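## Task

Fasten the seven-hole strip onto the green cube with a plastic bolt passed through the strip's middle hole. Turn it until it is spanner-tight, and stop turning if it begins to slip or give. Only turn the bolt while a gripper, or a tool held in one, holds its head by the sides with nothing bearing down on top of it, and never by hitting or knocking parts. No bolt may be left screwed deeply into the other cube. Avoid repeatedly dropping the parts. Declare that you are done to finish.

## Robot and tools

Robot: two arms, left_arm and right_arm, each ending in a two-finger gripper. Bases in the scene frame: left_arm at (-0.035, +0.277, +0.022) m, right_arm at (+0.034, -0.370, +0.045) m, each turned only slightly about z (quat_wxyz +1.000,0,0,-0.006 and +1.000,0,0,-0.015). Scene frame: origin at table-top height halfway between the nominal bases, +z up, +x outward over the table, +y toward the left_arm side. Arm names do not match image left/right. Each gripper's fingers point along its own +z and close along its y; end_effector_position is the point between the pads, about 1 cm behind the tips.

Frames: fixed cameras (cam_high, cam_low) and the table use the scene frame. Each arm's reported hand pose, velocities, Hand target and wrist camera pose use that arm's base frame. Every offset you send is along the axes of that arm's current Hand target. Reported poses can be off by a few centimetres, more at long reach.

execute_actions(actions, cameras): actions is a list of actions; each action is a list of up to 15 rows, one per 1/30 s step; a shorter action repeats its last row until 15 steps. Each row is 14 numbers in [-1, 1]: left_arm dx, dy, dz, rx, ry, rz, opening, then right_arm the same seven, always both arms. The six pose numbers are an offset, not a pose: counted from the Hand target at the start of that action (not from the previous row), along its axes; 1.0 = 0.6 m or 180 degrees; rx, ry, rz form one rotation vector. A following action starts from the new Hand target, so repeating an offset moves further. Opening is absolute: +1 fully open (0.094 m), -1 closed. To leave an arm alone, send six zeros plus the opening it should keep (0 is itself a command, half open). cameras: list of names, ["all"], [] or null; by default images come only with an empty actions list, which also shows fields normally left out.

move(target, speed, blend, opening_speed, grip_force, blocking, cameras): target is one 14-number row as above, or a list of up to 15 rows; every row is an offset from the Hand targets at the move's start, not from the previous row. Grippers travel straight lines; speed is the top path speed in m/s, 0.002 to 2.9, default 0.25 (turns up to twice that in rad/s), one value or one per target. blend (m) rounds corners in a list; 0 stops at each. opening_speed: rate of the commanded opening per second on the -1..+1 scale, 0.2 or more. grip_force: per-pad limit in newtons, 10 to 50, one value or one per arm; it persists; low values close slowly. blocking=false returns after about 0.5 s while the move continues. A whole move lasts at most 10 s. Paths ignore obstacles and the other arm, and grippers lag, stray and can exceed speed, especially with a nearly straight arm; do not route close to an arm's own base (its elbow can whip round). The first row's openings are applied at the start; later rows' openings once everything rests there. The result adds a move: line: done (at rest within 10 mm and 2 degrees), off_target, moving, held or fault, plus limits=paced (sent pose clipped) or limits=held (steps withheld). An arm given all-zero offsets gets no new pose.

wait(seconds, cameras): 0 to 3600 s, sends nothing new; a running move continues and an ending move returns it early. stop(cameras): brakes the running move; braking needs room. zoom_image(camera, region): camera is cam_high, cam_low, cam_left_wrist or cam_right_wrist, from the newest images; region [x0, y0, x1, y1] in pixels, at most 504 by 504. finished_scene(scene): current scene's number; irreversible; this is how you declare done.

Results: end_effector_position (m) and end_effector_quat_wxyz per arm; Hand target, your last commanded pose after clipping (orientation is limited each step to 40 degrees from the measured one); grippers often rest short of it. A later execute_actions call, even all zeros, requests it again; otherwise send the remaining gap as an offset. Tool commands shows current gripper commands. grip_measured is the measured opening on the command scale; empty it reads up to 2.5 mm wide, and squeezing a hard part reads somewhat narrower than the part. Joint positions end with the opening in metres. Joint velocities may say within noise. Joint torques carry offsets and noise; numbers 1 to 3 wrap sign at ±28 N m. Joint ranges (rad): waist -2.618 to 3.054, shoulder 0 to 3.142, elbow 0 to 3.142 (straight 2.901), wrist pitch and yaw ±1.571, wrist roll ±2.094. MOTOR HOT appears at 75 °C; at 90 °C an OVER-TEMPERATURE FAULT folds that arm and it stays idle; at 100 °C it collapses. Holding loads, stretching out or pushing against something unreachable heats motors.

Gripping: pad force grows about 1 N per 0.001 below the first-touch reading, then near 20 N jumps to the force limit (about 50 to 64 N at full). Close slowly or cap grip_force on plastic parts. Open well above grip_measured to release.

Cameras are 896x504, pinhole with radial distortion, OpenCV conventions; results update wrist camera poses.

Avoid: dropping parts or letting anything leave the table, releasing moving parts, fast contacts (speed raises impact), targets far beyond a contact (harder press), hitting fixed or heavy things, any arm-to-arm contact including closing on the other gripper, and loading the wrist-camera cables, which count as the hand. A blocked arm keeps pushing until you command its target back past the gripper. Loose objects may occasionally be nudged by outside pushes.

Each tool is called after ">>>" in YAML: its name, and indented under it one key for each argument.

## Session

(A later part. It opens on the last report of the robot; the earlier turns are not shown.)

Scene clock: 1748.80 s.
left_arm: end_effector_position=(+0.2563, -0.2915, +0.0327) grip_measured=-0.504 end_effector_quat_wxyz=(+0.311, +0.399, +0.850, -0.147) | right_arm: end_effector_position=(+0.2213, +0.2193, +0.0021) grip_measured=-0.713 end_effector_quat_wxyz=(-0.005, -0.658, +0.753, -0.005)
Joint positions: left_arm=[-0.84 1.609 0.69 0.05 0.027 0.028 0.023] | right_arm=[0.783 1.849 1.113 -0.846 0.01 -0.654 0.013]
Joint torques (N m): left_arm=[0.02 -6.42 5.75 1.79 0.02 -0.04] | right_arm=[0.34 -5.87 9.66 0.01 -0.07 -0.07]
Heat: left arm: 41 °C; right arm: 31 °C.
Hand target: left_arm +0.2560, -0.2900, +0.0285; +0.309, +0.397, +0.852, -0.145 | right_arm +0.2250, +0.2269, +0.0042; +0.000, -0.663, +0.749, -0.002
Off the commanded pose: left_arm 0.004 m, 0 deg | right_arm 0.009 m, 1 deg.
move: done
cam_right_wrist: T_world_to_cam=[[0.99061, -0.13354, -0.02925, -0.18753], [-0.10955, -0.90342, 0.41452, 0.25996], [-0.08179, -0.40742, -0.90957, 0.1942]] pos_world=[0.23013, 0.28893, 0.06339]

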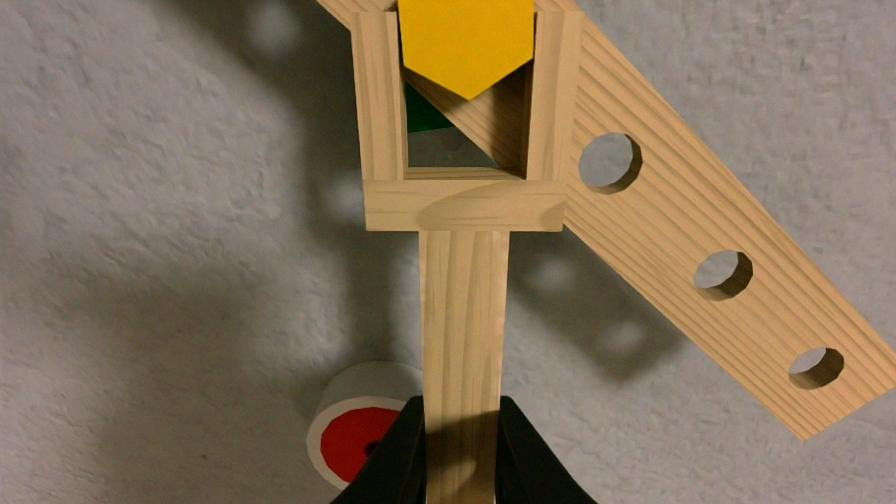

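>>> move:
  target:
    - [0,0,0,0,0,0,-0.65,-0.0125,0.0005,0,0,0,0,-0.9]
  speed: 0.05
  cameras: ["cam_right_wrist","cam_low"]

>>> zoom_image:
  camera: "cam_right_wrist"
  region: [330, 0, 600, 220]

>>> zoom_image:
  camera: "cam_low"
  region: [420, 185, 500, 235]

Scene clock: 1752.37 s.
left_arm: end_effector_position=(+0.2562, -0.2913, +0.0325) grip_measured=-0.504 end_effector_quat_wxyz=(+0.310, +0.399, +0.850, -0.147) | right_arm: end_effector_position=(+0.2225, +0.2270, +0.0023) grip_measured=-0.713 end_effector_quat_wxyz=(-0.004, -0.662, +0.749, -0.005)
Joint positions: left_arm=[-0.84 1.609 0.69 0.049 0.027 0.028 0.023] | right_arm=[0.798 1.868 1.14 -0.851 0.01 -0.65 0.013]
Joint torques (N m): left_arm=[0.03 -6.5 5.79 1.78 -0.03 -0.03] | right_arm=[0.36 -6 9.66 -0.02 -0.06 0.02]
Heat: left arm: 41 °C; right arm: 31 °C.
Hand target: left_arm +0.2560, -0.2900, +0.0285; +0.309, +0.397, +0.852, -0.145 | right_arm +0.2256, +0.2343, +0.0043; +0.000, -0.663, +0.749, -0.002
Off the commanded pose: left_arm 0.004 m, 0 deg | right_arm 0.008 m, 1 deg.
move: done
cam_right_wrist: T_world_to_cam=[[0.99203, -0.12285, -0.02808, -0.1904], [-0.10039, -0.90512, 0.41313, 0.26522], [-0.07617, -0.40702, -0.91024, 0.19622]] pos_world=[0.23045, 0.29653, 0.06369]
Images, in order (width x height): cam_low 896x504, cam_right_wrist 896x504.

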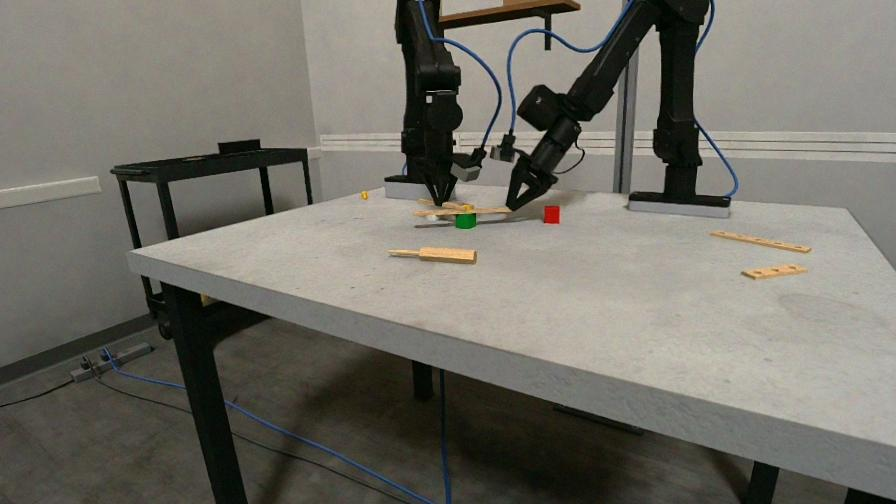

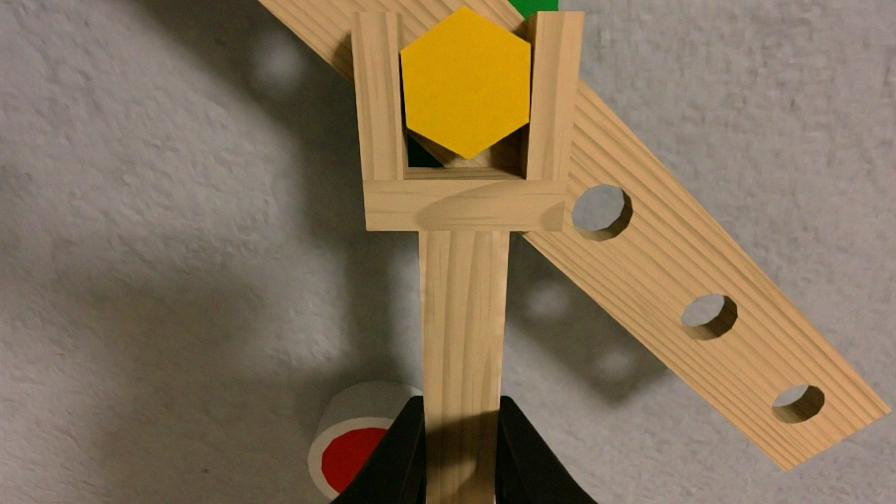

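Scaled by 1.867.

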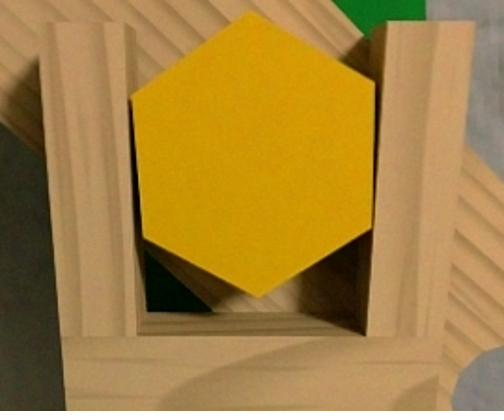

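Scaled by 6.300.

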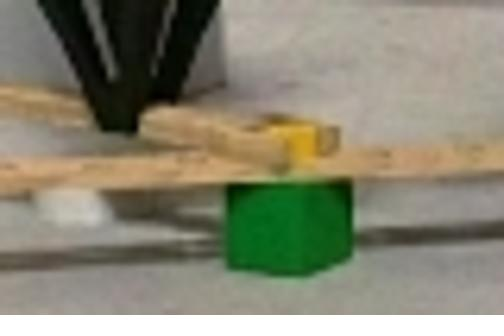

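>>> move:
  target:
    - [0,0,0,0,0,0,-0.65,-0.0006,0.011,0,0,0,0.0333,-0.9]
  speed: 0.04
  cameras: ["cam_right_wrist"]

>>> zoom_image:
  camera: "cam_right_wrist"
  region: [330, 0, 600, 220]

Scene clock: 1757.70 s.
left_arm: end_effector_position=(+0.2562, -0.2913, +0.0325) grip_measured=-0.504 end_effector_quat_wxyz=(+0.310, +0.399, +0.850, -0.147) | right_arm: end_effector_position=(+0.2182, +0.2302, +0.0023) grip_measured=-0.713 end_effector_quat_wxyz=(-0.005, -0.627, +0.779, -0.006)
Joint positions: left_arm=[-0.84 1.609 0.69 0.049 0.027 0.028 0.023] | right_arm=[0.815 1.868 1.14 -0.854 0.01 -0.542 0.013]
Joint torques (N m): left_arm=[0.02 -6.52 5.68 1.78 -0.02 -0.02] | right_arm=[0.38 -6.95 8.03 0.03 -0.07 0.13]
Heat: left arm: 41 °C; right arm: 30 °C.
Hand target: left_arm +0.2560, -0.2900, +0.0285; +0.309, +0.397, +0.852, -0.145 | right_arm +0.2192, +0.2355, +0.0042; +0.000, -0.623, +0.782, -0.002
Off the commanded pose: left_arm 0.004 m, 0 deg | right_arm 0.006 m, 1 deg.
move: done
cam_right_wrist: T_world_to_cam=[[0.97661, -0.21316, -0.02811, -0.16153], [-0.18261, -0.89138, 0.41485, 0.28254], [-0.11349, -0.40001, -0.90946, 0.20369]] pos_world=[0.23246, 0.2989, 0.06349]

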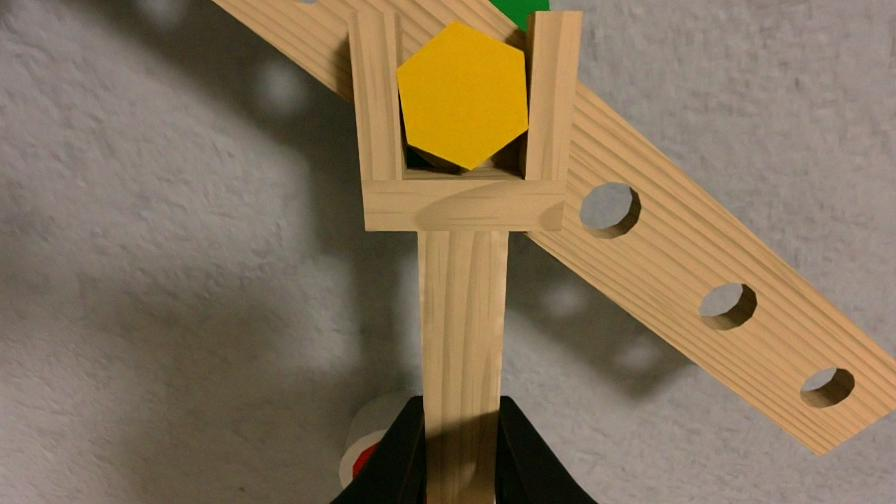

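Scaled by 1.867.

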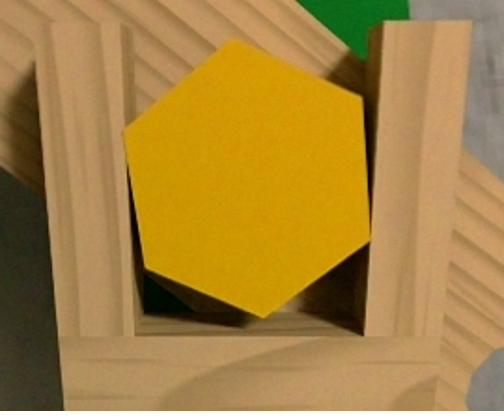

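>>> move:
  target:
    - [0,0,0,0,0,0,-0.65,0.004,0.011,0,0,0,0.0333,-0.9]
  speed: 0.04
  cameras: ["cam_right_wrist"]

>>> zoom_image:
  camera: "cam_right_wrist"
  region: [330, 0, 600, 220]

Scene clock: 1764.50 s.
left_arm: end_effector_position=(+0.2566, -0.2910, +0.0325) grip_measured=-0.504 end_effector_quat_wxyz=(+0.312, +0.403, +0.848, -0.144) | right_arm: end_effector_position=(+0.2140, +0.2309, +0.0023) grip_measured=-0.713 end_effector_quat_wxyz=(-0.009, -0.600, +0.800, -0.010)
Joint positions: left_arm=[-0.84 1.609 0.69 0.049 0.024 0.039 0.023] | right_arm=[0.83 1.868 1.14 -0.863 0.016 -0.457 0.013]
Joint torques (N m): left_arm=[0.01 -6.52 5.72 1.78 0.04 -0.17] | right_arm=[0.27 -8.36 5.91 0.14 -0.14 0.47]
Heat: left arm: 41 °C; right arm: 30 °C.
Hand target: left_arm +0.2560, -0.2900, +0.0285; +0.309, +0.397, +0.852, -0.145 | right_arm +0.2122, +0.2346, +0.0042; +0.000, -0.581, +0.814, -0.002
Off the commanded pose: left_arm 0.004 m, 1 deg | right_arm 0.005 m, 3 deg.
move: off_target (right_arm)
cam_right_wrist: T_world_to_cam=[[0.95941, -0.28087, -0.02531, -0.13797], [-0.24398, -0.87169, 0.42501, 0.29084], [-0.14143, -0.40159, -0.90483, 0.20989]] pos_world=[0.23301, 0.29906, 0.06282]

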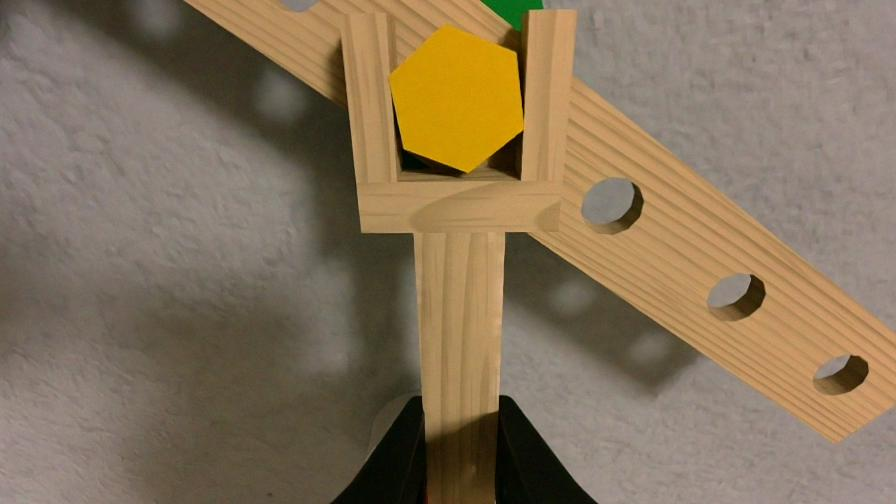

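Scaled by 1.867.

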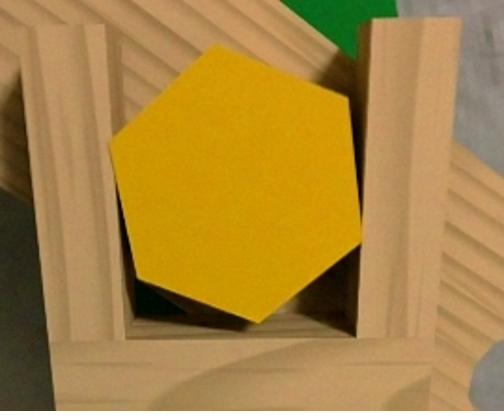

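>>> move:
  target:
    - [0,0,0,0,0,0,-0.65,0.001,0.0092,0,0,0,0.0278,-0.9]
  speed: 0.04
  cameras: ["cam_right_wrist","cam_left_wrist"]

>>> zoom_image:
  camera: "cam_right_wrist"
  region: [330, 0, 600, 220]

Scene clock: 1769.93 s.
left_arm: end_effector_position=(+0.2564, -0.2906, +0.0322) grip_measured=-0.504 end_effector_quat_wxyz=(+0.312, +0.408, +0.847, -0.142) | right_arm: end_effector_position=(+0.2086, +0.2314, +0.0020) grip_measured=-0.713 end_effector_quat_wxyz=(-0.013, -0.571, +0.821, -0.013)
Joint positions: left_arm=[-0.84 1.609 0.69 0.047 0.023 0.049 0.023] | right_arm=[0.846 1.867 1.137 -0.872 0.02 -0.37 0.013]
Joint torques (N m): left_arm=[0.05 -6.43 5.75 1.79 0.02 -0.25] | right_arm=[0.16 -8.95 5.2 0.21 -0.2 0.59]
Heat: left arm: 41 °C; right arm: 30 °C.
Hand target: left_arm +0.2560, -0.2900, +0.0285; +0.309, +0.397, +0.852, -0.145 | right_arm +0.2067, +0.2358, +0.0041; +0.000, -0.545, +0.838, -0.002
Off the commanded pose: left_arm 0.004 m, 1 deg | right_arm 0.005 m, 4 deg.
move: off_target (right_arm)
cam_left_wrist: T_world_to_cam=[[-0.77756, -0.62841, -0.02257, 0.01693], [-0.60204, 0.75433, -0.26179, 0.41861], [0.18154, -0.18996, -0.96486, 0.01843]] pos_world=[0.26183, -0.30163, 0.12775]
cam_right_wrist: T_world_to_cam=[[0.93721, -0.34797, -0.02353, -0.11256], [-0.30377, -0.84759, 0.4351, 0.29702], [-0.17135, -0.40063, -0.90007, 0.21501]] pos_world=[0.23256, 0.29873, 0.06164]
Images, in order (width x height): cam_left_wrist 896x504, cam_right_wrist 896x504.

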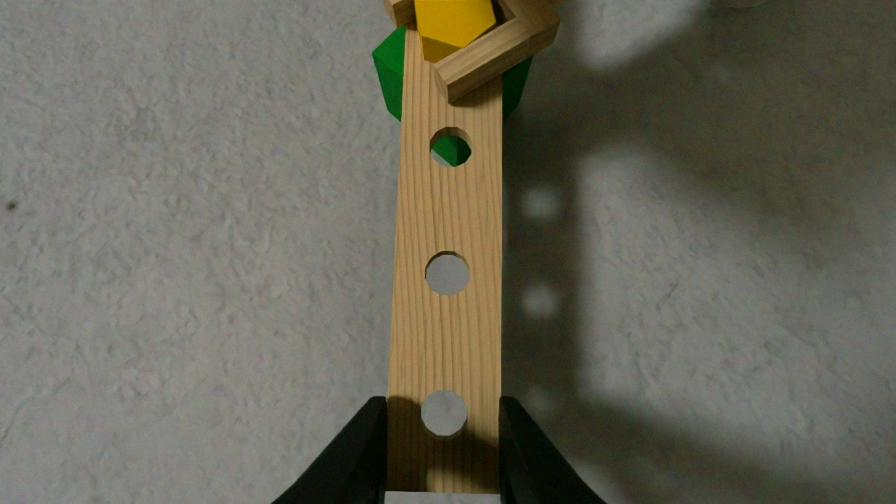

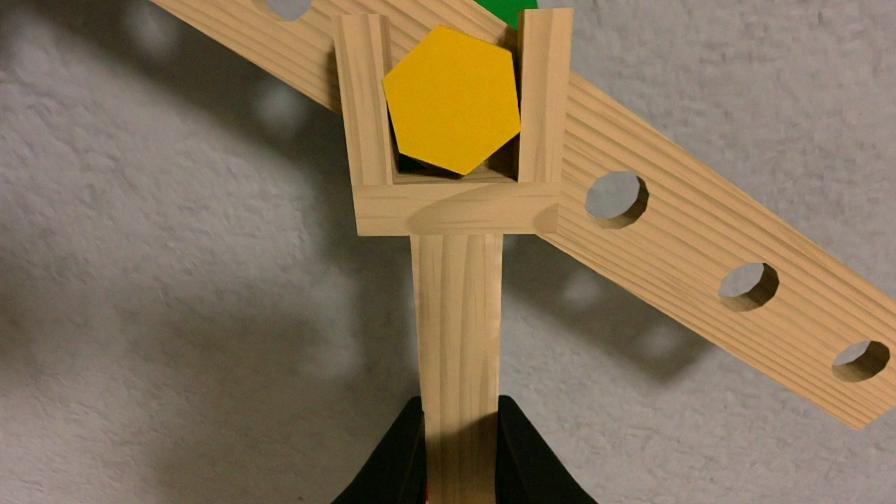

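Scaled by 1.867.

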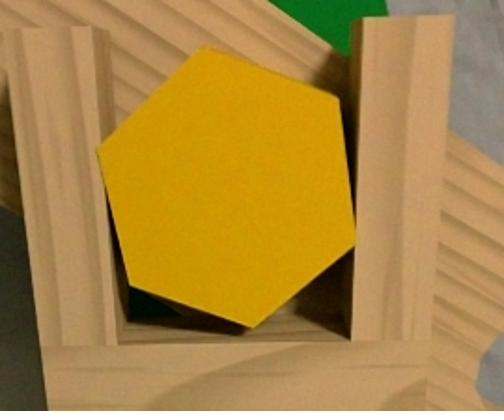

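>>> move:
  target:
    - [0,0,0,0,0,0,-0.65,0.002,0.0092,0,0,0,0.0278,-0.9]
  speed: 0.04
  cameras: ["cam_right_wrist","cam_left_wrist"]

>>> zoom_image:
  camera: "cam_right_wrist"
  region: [330, 0, 600, 220]

Scene clock: 1778.57 s.
left_arm: end_effector_position=(+0.2562, -0.2904, +0.0319) grip_measured=-0.504 end_effector_quat_wxyz=(+0.312, +0.412, +0.845, -0.140) | right_arm: end_effector_position=(+0.2021, +0.2317, +0.0018) grip_measured=-0.713 end_effector_quat_wxyz=(-0.015, -0.539, +0.842, -0.015)
Joint positions: left_arm=[-0.84 1.609 0.69 0.045 0.023 0.06 0.023] | right_arm=[0.862 1.858 1.124 -0.874 0.02 -0.277 0.013]
Joint torques (N m): left_arm=[0.06 -6.48 5.81 1.81 0.03 -0.34] | right_arm=[0.12 -8.9 5.27 0.24 -0.21 0.68]
Heat: left arm: 41 °C; right arm: 30 °C.
Hand target: left_arm +0.2560, -0.2900, +0.0285; +0.309, +0.397, +0.852, -0.145 | right_arm +0.2012, +0.2370, +0.0042; +0.000, -0.508, +0.861, -0.002
Off the commanded pose: left_arm 0.003 m, 2 deg | right_arm 0.006 m, 5 deg.
move: off_target (right_arm)
cam_left_wrist: T_world_to_cam=[[-0.78258, -0.62186, -0.02938, 0.02035], [-0.59477, 0.76077, -0.25975, 0.4181], [0.18388, -0.1858, -0.96523, 0.01881]] pos_world=[0.26114, -0.30193, 0.12735]
cam_right_wrist: T_world_to_cam=[[0.90765, -0.41916, -0.02173, -0.08388], [-0.36795, -0.81954, 0.43929, 0.30187], [-0.20194, -0.39073, -0.89808, 0.21778]] pos_world=[0.23119, 0.29733, 0.06115]
Images, in order (width x height): cam_left_wrist 896x504, cam_right_wrist 896x504.

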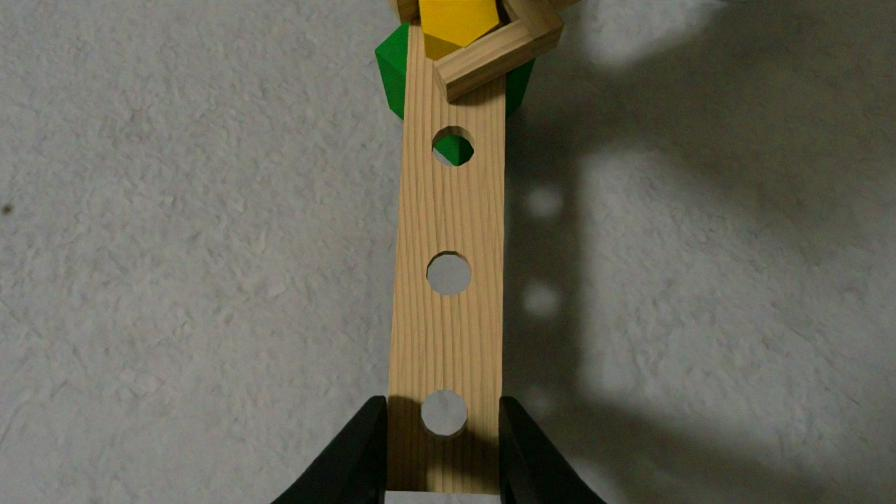

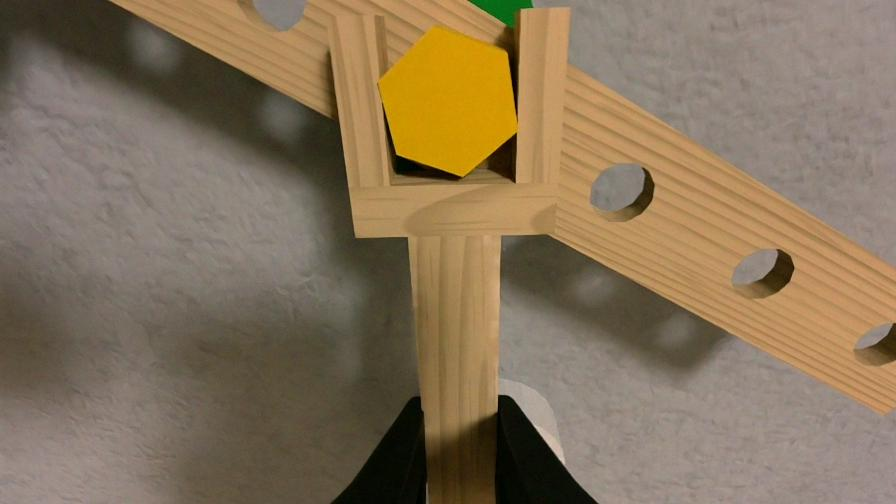

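Scaled by 1.867.

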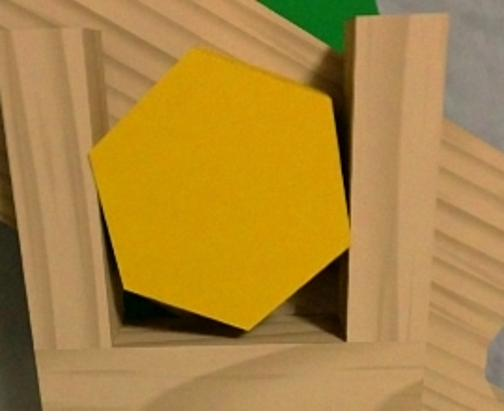

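>>> move:
  target:
    - [0,0,0,0,0,0,-0.65,0.002,0.0075,0,0,0,0.0222,-0.9]
  speed: 0.04
  cameras: ["cam_right_wrist","cam_left_wrist"]

>>> zoom_image:
  camera: "cam_right_wrist"
  region: [330, 0, 600, 220]

Scene clock: 1783.37 s.
left_arm: end_effector_position=(+0.2555, -0.2905, +0.0316) grip_measured=-0.504 end_effector_quat_wxyz=(+0.311, +0.416, +0.843, -0.140) | right_arm: end_effector_position=(+0.1971, +0.2324, +0.0018) grip_measured=-0.713 end_effector_quat_wxyz=(-0.016, -0.513, +0.858, -0.016)
Joint positions: left_arm=[-0.84 1.609 0.69 0.043 0.027 0.066 0.023] | right_arm=[0.876 1.852 1.115 -0.874 0.02 -0.201 0.013]
Joint torques (N m): left_arm=[0.02 -6.45 5.83 1.83 -0.01 -0.36] | right_arm=[0.03 -8.84 5.3 0.27 -0.21 0.74]
Heat: left arm: 41 °C; right arm: 30 °C.
Hand target: left_arm +0.2560, -0.2900, +0.0285; +0.309, +0.397, +0.852, -0.145 | right_arm +0.1967, +0.2382, +0.0042; +0.000, -0.478, +0.879, -0.002
Off the commanded pose: left_arm 0.003 m, 2 deg | right_arm 0.006 m, 5 deg.
move: off_target (right_arm)
cam_left_wrist: T_world_to_cam=[[-0.78698, -0.61621, -0.03075, 0.0225], [-0.58937, 0.76558, -0.25792, 0.41767], [0.18247, -0.18485, -0.96568, 0.0193]] pos_world=[0.26035, -0.30233, 0.12705]
cam_right_wrist: T_world_to_cam=[[0.88028, -0.47406, -0.01928, -0.06086], [-0.41799, -0.79411, 0.44121, 0.30459], [-0.22447, -0.38033, -0.89719, 0.21904]] pos_world=[0.23006, 0.29634, 0.06096]
Images, in order (width x height): cam_left_wrist 896x504, cam_right_wrist 896x504.

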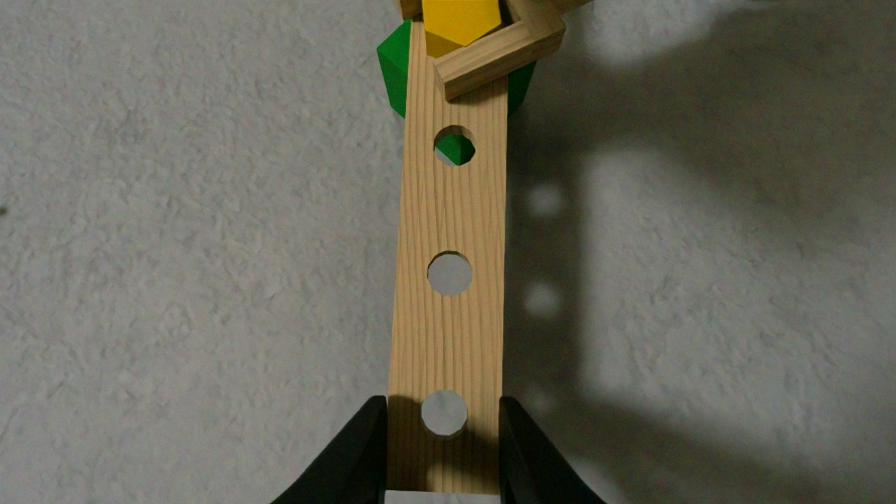

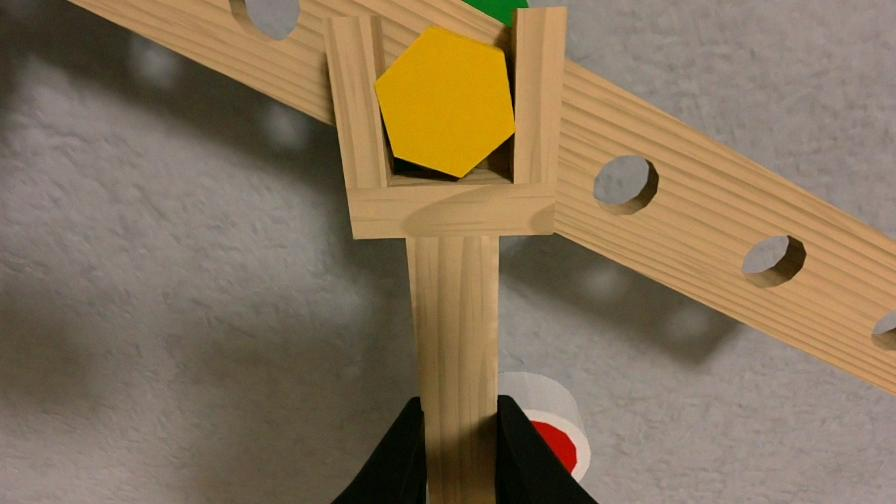

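Scaled by 1.867.

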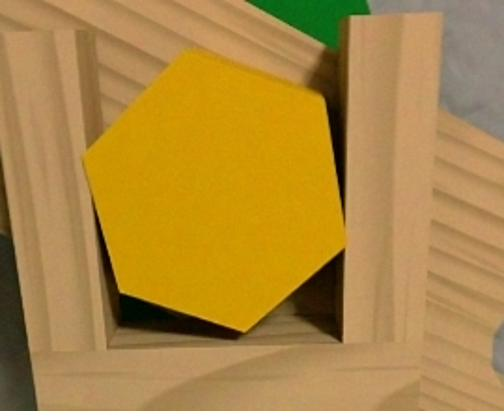

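>>> move:
  target:
    - [0,0,0,0,0,0,-0.65,0.0025,0.0075,0,0,0,0.0222,-0.9]
  speed: 0.04
  cameras: ["cam_right_wrist"]

>>> zoom_image:
  camera: "cam_right_wrist"
  region: [330, 0, 600, 220]

Scene clock: 1787.83 s.
left_arm: end_effector_position=(+0.2550, -0.2902, +0.0311) grip_measured=-0.504 end_effector_quat_wxyz=(+0.310, +0.419, +0.842, -0.139) | right_arm: end_effector_position=(+0.1920, +0.2332, +0.0018) grip_measured=-0.713 end_effector_quat_wxyz=(-0.016, -0.487, +0.873, -0.018)
Joint positions: left_arm=[-0.84 1.609 0.69 0.041 0.027 0.073 0.023] | right_arm=[0.891 1.845 1.106 -0.875 0.02 -0.126 0.013]
Joint torques (N m): left_arm=[0.06 -6.52 5.74 1.84 0.01 -0.47] | right_arm=[-0.03 -8.76 5.31 0.28 -0.22 0.82]
Heat: left arm: 41 °C; right arm: 30 °C.
Hand target: left_arm +0.2560, -0.2900, +0.0285; +0.309, +0.397, +0.852, -0.145 | right_arm +0.1921, +0.2394, +0.0041; +0.000, -0.447, +0.895, -0.002
Off the commanded pose: left_arm 0.003 m, 3 deg | right_arm 0.007 m, 6 deg.
move: off_target (right_arm)
cam_right_wrist: T_world_to_cam=[[0.85, -0.52654, -0.01603, -0.03795], [-0.46604, -0.76582, 0.44308, 0.30566], [-0.24558, -0.36915, -0.89634, 0.21957]] pos_world=[0.22863, 0.29515, 0.06076]

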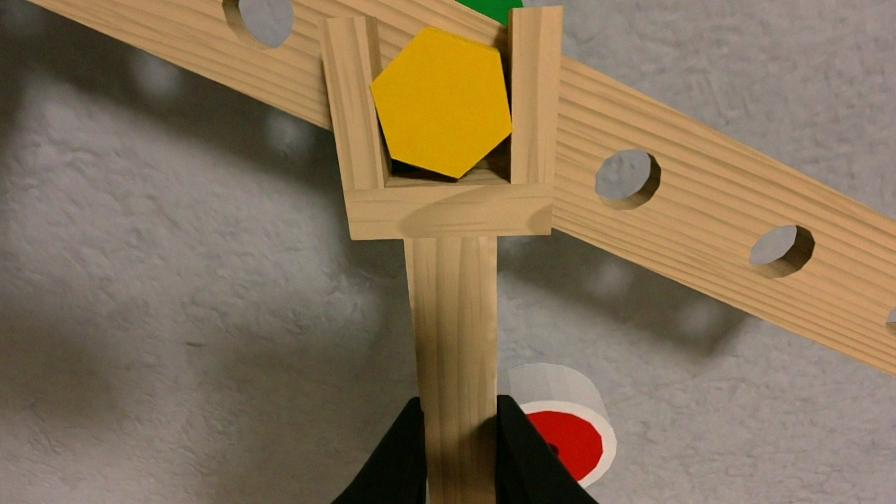

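Scaled by 1.867.

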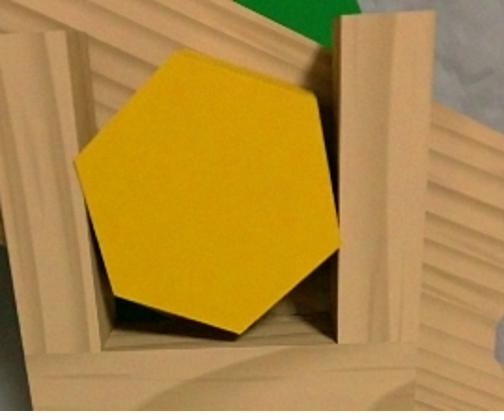

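>>> move:
  target:
    - [0,0,0,0,0,0,-0.65,0,-0.0135,0,0,0,-0.0444,-0.9]
  speed: 0.04
  cameras: ["cam_right_wrist"]

>>> zoom_image:
  camera: "cam_right_wrist"
  region: [330, 0, 600, 220]

Scene clock: 1794.50 s.
left_arm: end_effector_position=(+0.2549, -0.2906, +0.0313) grip_measured=-0.504 end_effector_quat_wxyz=(+0.308, +0.409, +0.847, -0.144) | right_arm: end_effector_position=(+0.1973, +0.2319, +0.0026) grip_measured=-0.713 end_effector_quat_wxyz=(-0.011, -0.525, +0.851, -0.016)
Joint positions: left_arm=[-0.84 1.609 0.69 0.042 0.03 0.049 0.023] | right_arm=[0.876 1.842 1.106 -0.867 0.024 -0.23 0.013]
Joint torques (N m): left_arm=[0.02 -6.5 5.74 1.83 -0.02 -0.24] | right_arm=[-0.85 -8.54 5.26 0.25 -0.22 0.28]
Heat: left arm: 41 °C; right arm: 30 °C.
Hand target: left_arm +0.2560, -0.2900, +0.0285; +0.309, +0.397, +0.852, -0.145 | right_arm +0.1985, +0.2345, +0.0042; +0.000, -0.508, +0.861, -0.002
Off the commanded pose: left_arm 0.003 m, 1 deg | right_arm 0.003 m, 3 deg.
move: off_target (right_arm)
cam_right_wrist: T_world_to_cam=[[0.89364, -0.44853, -0.01521, -0.06987], [-0.39801, -0.80774, 0.43491, 0.30313], [-0.20736, -0.3826, -0.90035, 0.21674]] pos_world=[0.22804, 0.29644, 0.06225]

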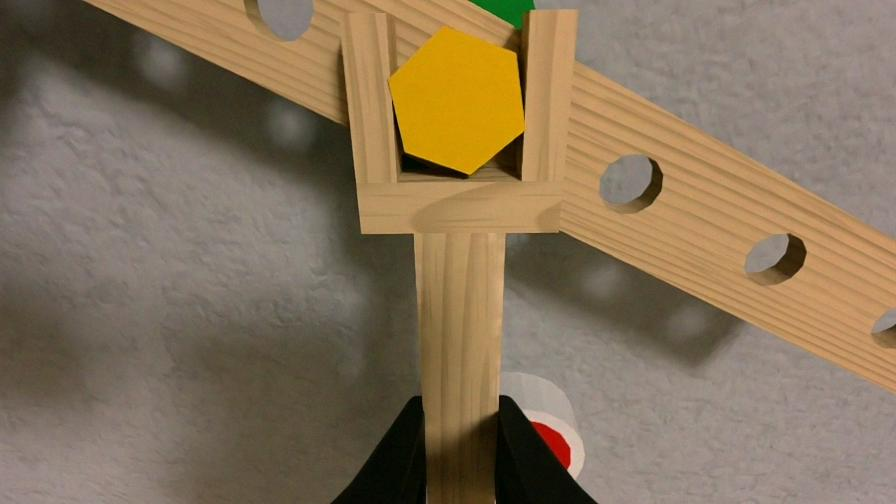

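Scaled by 1.867.

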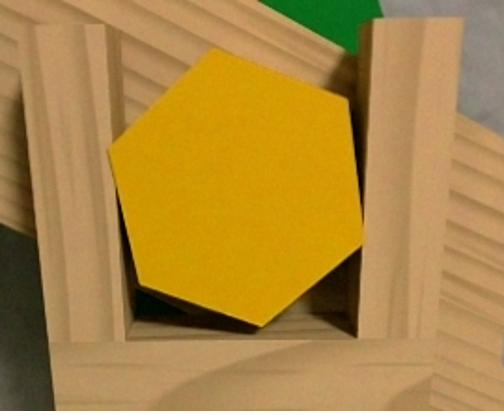

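>>> move:
  target:
    - [0,0,0,0,0,0,-0.65,0.001,-0.0095,0,0,0,-0.0333,-0.9]
  speed: 0.04
  cameras: ["cam_right_wrist"]

>>> zoom_image:
  camera: "cam_right_wrist"
  region: [330, 0, 600, 220]

Scene clock: 1798.23 s.
left_arm: end_effector_position=(+0.2555, -0.2914, +0.0322) grip_measured=-0.504 end_effector_quat_wxyz=(+0.309, +0.400, +0.850, -0.148) | right_arm: end_effector_position=(+0.2040, +0.2317, +0.0024) grip_measured=-0.713 end_effector_quat_wxyz=(-0.005, -0.553, +0.833, -0.010)
Joint positions: left_arm=[-0.84 1.609 0.69 0.047 0.03 0.03 0.023] | right_arm=[0.855 1.842 1.106 -0.85 0.016 -0.316 0.013]
Joint torques (N m): left_arm=[0.05 -6.53 5.75 1.82 -0.06 -0.06] | right_arm=[-0.59 -8.47 5.38 0.15 -0.13 -0.06]
Heat: left arm: 41 °C; right arm: 31 °C.
Hand target: left_arm +0.2560, -0.2900, +0.0285; +0.309, +0.397, +0.852, -0.145 | right_arm +0.2034, +0.2312, +0.0042; +0.000, -0.552, +0.834, -0.002
Off the commanded pose: left_arm 0.004 m, 1 deg | right_arm 0.002 m, 1 deg.
move: done
cam_right_wrist: T_world_to_cam=[[0.92078, -0.38957, -0.02015, -0.09516], [-0.3459, -0.83925, 0.41954, 0.30236], [-0.18036, -0.37933, -0.90751, 0.21165]] pos_world=[0.23038, 0.29697, 0.06331]

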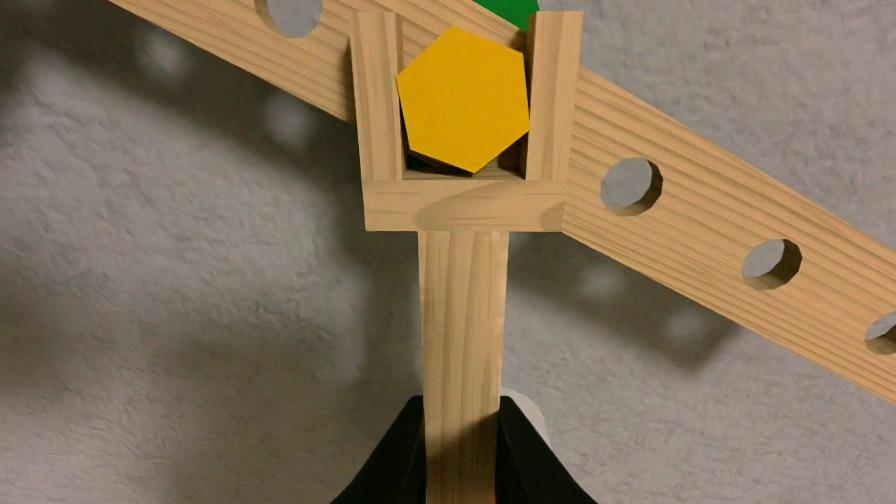

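Scaled by 1.867.

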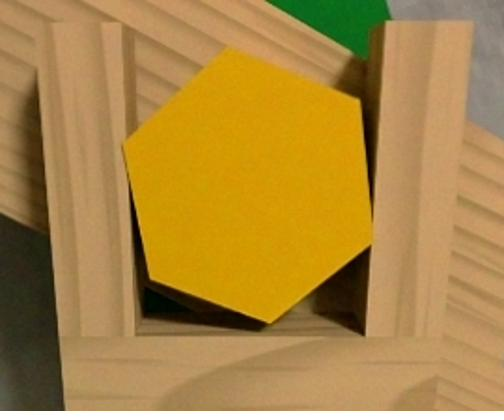

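>>> move:
  target:
    - [0,0,0,0,0,0,-0.65,0.004,-0.0085,0,0,0,-0.025,-0.9]
  speed: 0.04
  cameras: ["cam_right_wrist"]

>>> zoom_image:
  camera: "cam_right_wrist"
  region: [330, 0, 600, 220]

Scene clock: 1802.63 s.
left_arm: end_effector_position=(+0.2560, -0.2919, +0.0328) grip_measured=-0.504 end_effector_quat_wxyz=(+0.310, +0.397, +0.851, -0.150) | right_arm: end_effector_position=(+0.2090, +0.2296, +0.0024) grip_measured=-0.713 end_effector_quat_wxyz=(-0.003, -0.584, +0.812, -0.007)
Joint positions: left_arm=[-0.84 1.609 0.69 0.051 0.03 0.022 0.023] | right_arm=[0.836 1.842 1.106 -0.843 0.012 -0.411 0.013]
Joint torques (N m): left_arm=[0.09 -6.49 5.72 1.76 -0.04 0.01] | right_arm=[-0.55 -8.69 5.15 0.08 -0.1 -0.1]
Heat: left arm: 41 °C; right arm: 31 °C.
Hand target: left_arm +0.2560, -0.2900, +0.0285; +0.309, +0.397, +0.852, -0.145 | right_arm +0.2070, +0.2271, +0.0042; +0.000, -0.585, +0.811, -0.002
Off the commanded pose: left_arm 0.005 m, 1 deg | right_arm 0.004 m, 1 deg.
move: done
cam_right_wrist: T_world_to_cam=[[0.94789, -0.3178, -0.02264, -0.12274], [-0.28064, -0.86647, 0.41289, 0.29502], [-0.15084, -0.38502, -0.9105, 0.2069]] pos_world=[0.23034, 0.29628, 0.06379]

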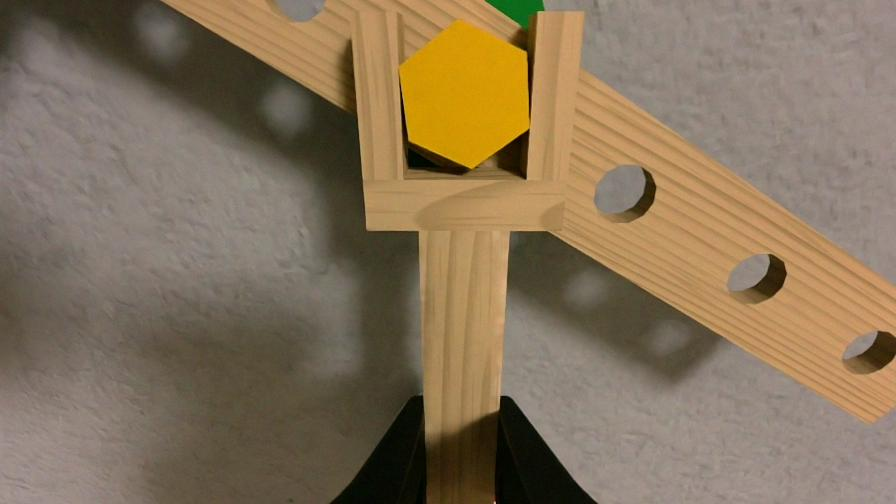

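Scaled by 1.867.

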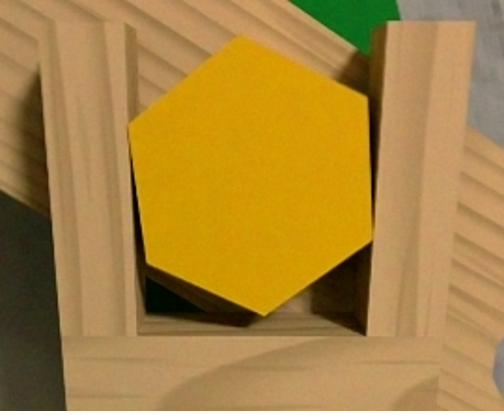

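>>> move:
  target:
    - [0,0,0,0,0,0,-0.65,0.003,-0.0065,0,0,0,-0.0167,-0.9]
  speed: 0.04
  cameras: ["cam_right_wrist"]

>>> zoom_image:
  camera: "cam_right_wrist"
  region: [330, 0, 600, 220]

Scene clock: 1806.13 s.
left_arm: end_effector_position=(+0.2560, -0.2919, +0.0328) grip_measured=-0.504 end_effector_quat_wxyz=(+0.310, +0.397, +0.851, -0.149) | right_arm: end_effector_position=(+0.2122, +0.2268, +0.0024) grip_measured=-0.713 end_effector_quat_wxyz=(-0.003, -0.605, +0.796, -0.007)
Joint positions: left_arm=[-0.84 1.609 0.69 0.05 0.03 0.022 0.023] | right_arm=[0.823 1.842 1.106 -0.843 0.012 -0.478 0.013]
Joint torques (N m): left_arm=[0.01 -6.6 5.82 1.75 -0.05 0.02] | right_arm=[-0.59 -8.72 5.14 0.08 -0.1 -0.06]
Heat: left arm: 41 °C; right arm: 31 °C.
Hand target: left_arm +0.2560, -0.2900, +0.0285; +0.309, +0.397, +0.852, -0.145 | right_arm +0.2102, +0.2241, +0.0042; +0.000, -0.606, +0.796, -0.002
Off the commanded pose: left_arm 0.005 m, 1 deg | right_arm 0.004 m, 1 deg.
move: done
cam_right_wrist: T_world_to_cam=[[0.96337, -0.26714, -0.02343, -0.14137], [-0.23396, -0.87998, 0.41339, 0.28657], [-0.13105, -0.39277, -0.91025, 0.20387]] pos_world=[0.22995, 0.29449, 0.06379]

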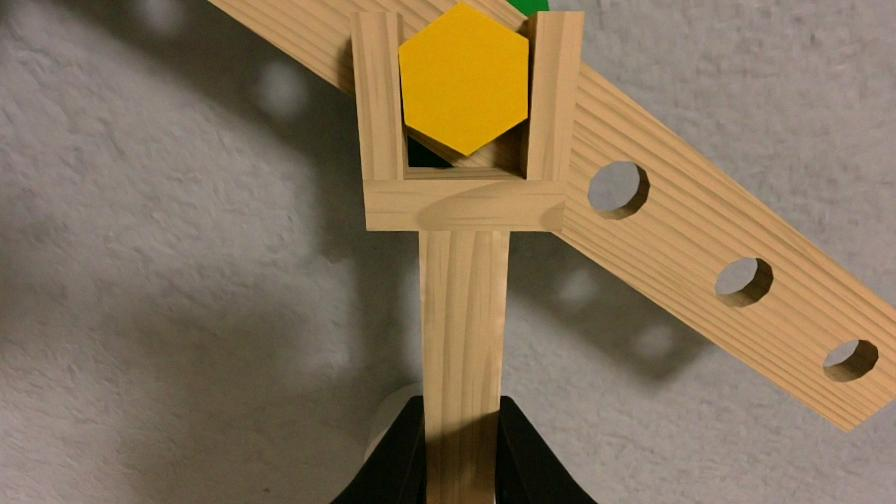

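Scaled by 1.867.

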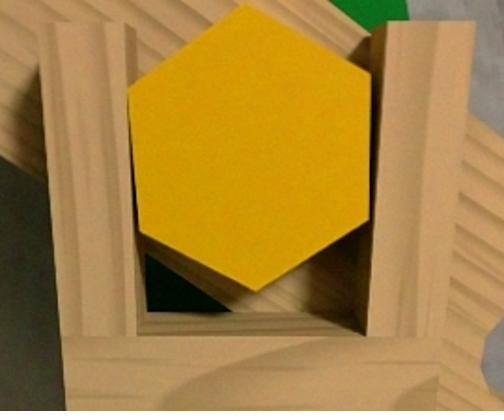

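>>> move:
  target:
    - [0,0,0,0,0,0,-0.65,0.04,0,0,0,0,0,-0.9]
  speed: 0.05
  cameras: ["cam_right_wrist","cam_left_wrist"]

>>> zoom_image:
  camera: "cam_left_wrist"
  region: [340, 0, 560, 190]

Scene clock: 1812.03 s.
left_arm: end_effector_position=(+0.2562, -0.2921, +0.0330) grip_measured=-0.504 end_effector_quat_wxyz=(+0.311, +0.397, +0.851, -0.150) | right_arm: end_effector_position=(+0.2054, +0.2025, +0.0016) grip_measured=-0.713 end_effector_quat_wxyz=(-0.006, -0.605, +0.796, -0.007)
Joint positions: left_arm=[-0.84 1.609 0.69 0.052 0.03 0.022 0.023] | right_arm=[0.783 1.773 1.014 -0.825 0.012 -0.518 0.013]
Joint torques (N m): left_arm=[0.01 -6.65 5.75 1.76 -0.05 0] | right_arm=[-0.53 -8.36 5.14 0.08 -0.08 -0.07]
Heat: left arm: 41 °C; right arm: 31 °C.
Hand target: left_arm +0.2560, -0.2900, +0.0285; +0.309, +0.397, +0.852, -0.145 | right_arm +0.2037, +0.2008, +0.0042; +0.000, -0.605, +0.796, -0.002
Off the commanded pose: left_arm 0.005 m, 1 deg | right_arm 0.004 m, 1 deg.
move: done
cam_left_wrist: T_world_to_cam=[[-0.76743, -0.64113, -0.00061, 0.00882], [-0.61776, 0.7397, -0.26686, 0.41977], [0.17155, -0.20442, -0.96373, 0.01724]] pos_world=[0.26312, -0.30133, 0.12864]
cam_right_wrist: T_world_to_cam=[[0.96315, -0.26764, -0.02682, -0.14114], [-0.23238, -0.87816, 0.41814, 0.26327], [-0.13547, -0.39649, -0.90799, 0.19435]] pos_world=[0.22344, 0.27048, 0.0626]
Images, in order (width x height): cam_left_wrist 896x504, cam_right_wrist 896x504.

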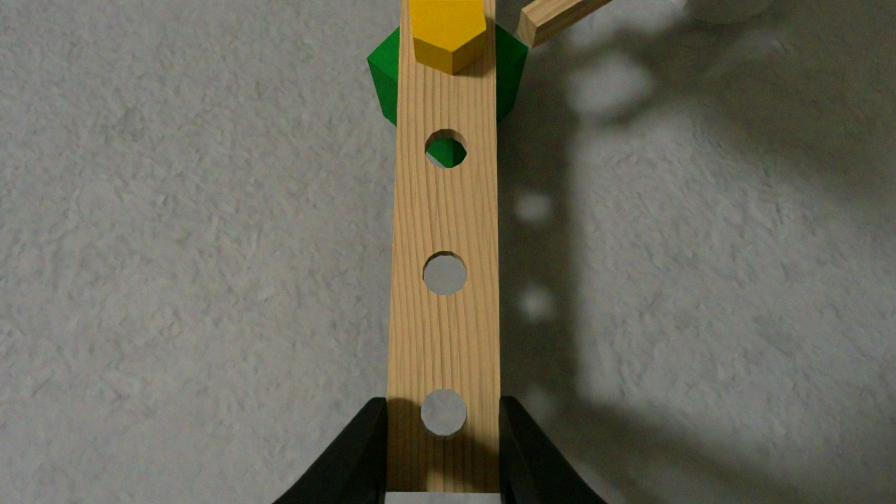

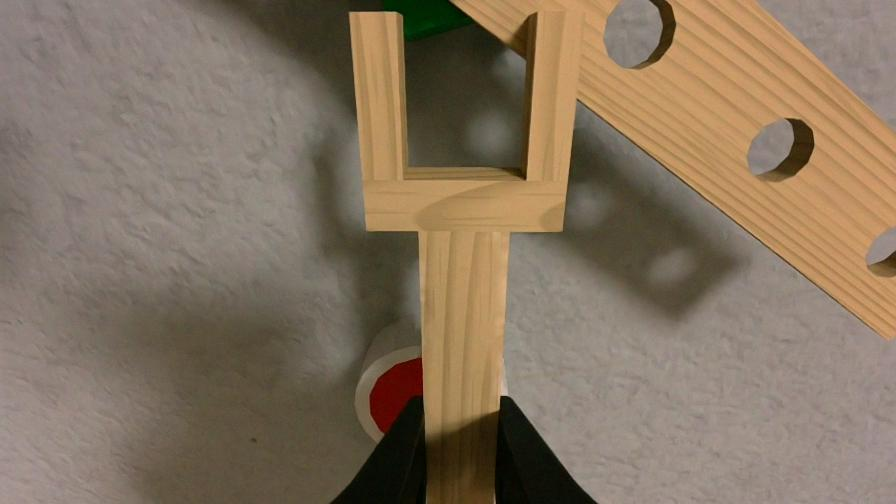

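Scaled by 2.291.

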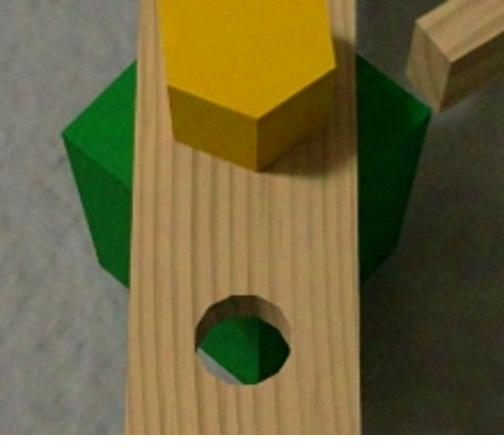

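>>> move:
  target:
    - [0,0,0,0,0,0,-0.65,0.033,0,0,0,0,0,-0.9]
    - [0,0,0,0,0,0,-0.65,0.033,0,-0.09,0,0,0,-0.9]
    - [0,0,0,0,0,0,-0.65,0.1423,-0.2406,-0.09,0,0,0,-0.9]
    - [0,0,0,0,0,0,-0.65,0.1423,-0.2406,0.03,0,0,0,-0.9]
  speed: [0.06,0.15,0.2,0.15]
  cameras: ["cam_right_wrist"]

Scene clock: 1823.40 s.
left_arm: end_effector_position=(+0.2561, -0.2921, +0.0329) grip_measured=-0.504 end_effector_quat_wxyz=(+0.311, +0.397, +0.851, -0.150) | right_arm: end_effector_position=(+0.3232, +0.0785, -0.0079) grip_measured=-0.713 end_effector_quat_wxyz=(+0.003, -0.602, +0.798, -0.008)
Joint positions: left_arm=[-0.84 1.609 0.69 0.052 0.03 0.022 0.023] | right_arm=[0.242 1.92 1.166 -0.805 0.012 -1.051 0.013]
Joint torques (N m): left_arm=[0.05 -6.5 5.76 1.75 -0.05 0.01] | right_arm=[0.12 -6.9 5.86 0.16 -0.09 -0.07]
Heat: left arm: 40 °C; right arm: 31 °C.
Hand target: left_arm +0.2560, -0.2900, +0.0285; +0.309, +0.397, +0.852, -0.145 | right_arm +0.3202, +0.0800, -0.0130; +0.000, -0.605, +0.796, -0.002
Off the commanded pose: left_arm 0.005 m, 1 deg | right_arm 0.006 m, 1 deg.
move: done
cam_right_wrist: T_world_to_cam=[[0.96139, -0.27475, -0.01533, -0.28691], [-0.24512, -0.88037, 0.40603, 0.19002], [-0.12505, -0.3866, -0.91373, 0.14833]] pos_world=[0.34096, 0.1458, 0.05398]

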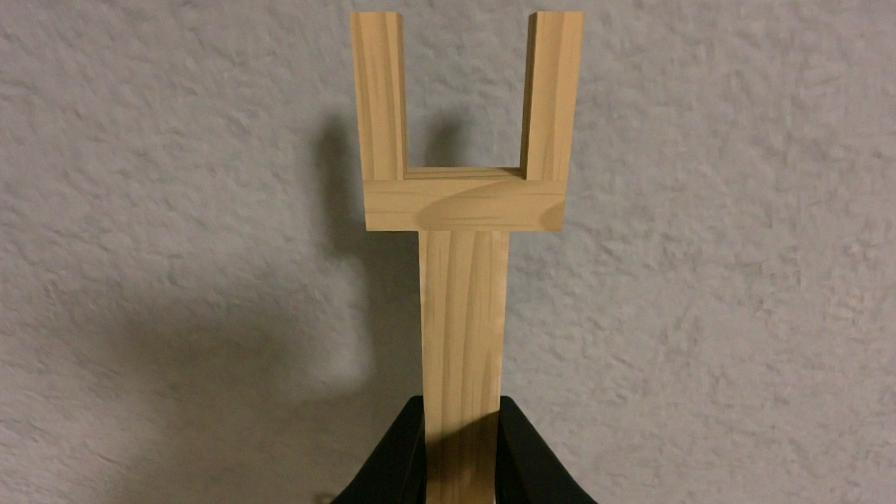

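>>> move:
  target:
    - [0,0,0,0,0,0,-0.65,0,0,0.04,0,0,0,-0.9]
  speed: 0.04

Scene clock: 1826.23 s.
left_arm: end_effector_position=(+0.2561, -0.2921, +0.0329) grip_measured=-0.504 end_effector_quat_wxyz=(+0.311, +0.397, +0.851, -0.150) | right_arm: end_effector_position=(+0.3256, +0.0791, -0.0295) grip_measured=-0.713 end_effector_quat_wxyz=(+0.007, -0.602, +0.798, -0.009)
Joint positions: left_arm=[-0.84 1.609 0.69 0.052 0.03 0.022 0.023] | right_arm=[0.242 1.965 1.13 -0.716 0.012 -1.051 0.013]
Joint torques (N m): left_arm=[-0.06 -6.45 5.76 1.75 -0.07 0] | right_arm=[0.08 -6.63 5.29 0.17 -0.08 -0.07]
Heat: left arm: 40 °C; right arm: 31 °C.
Hand target: left_arm +0.2560, -0.2900, +0.0285; +0.309, +0.397, +0.852, -0.145 | right_arm +0.3201, +0.0799, -0.0371; +0.000, -0.605, +0.796, -0.002
Off the commanded pose: left_arm 0.005 m, 1 deg | right_arm 0.009 m, 1 deg.
move: done


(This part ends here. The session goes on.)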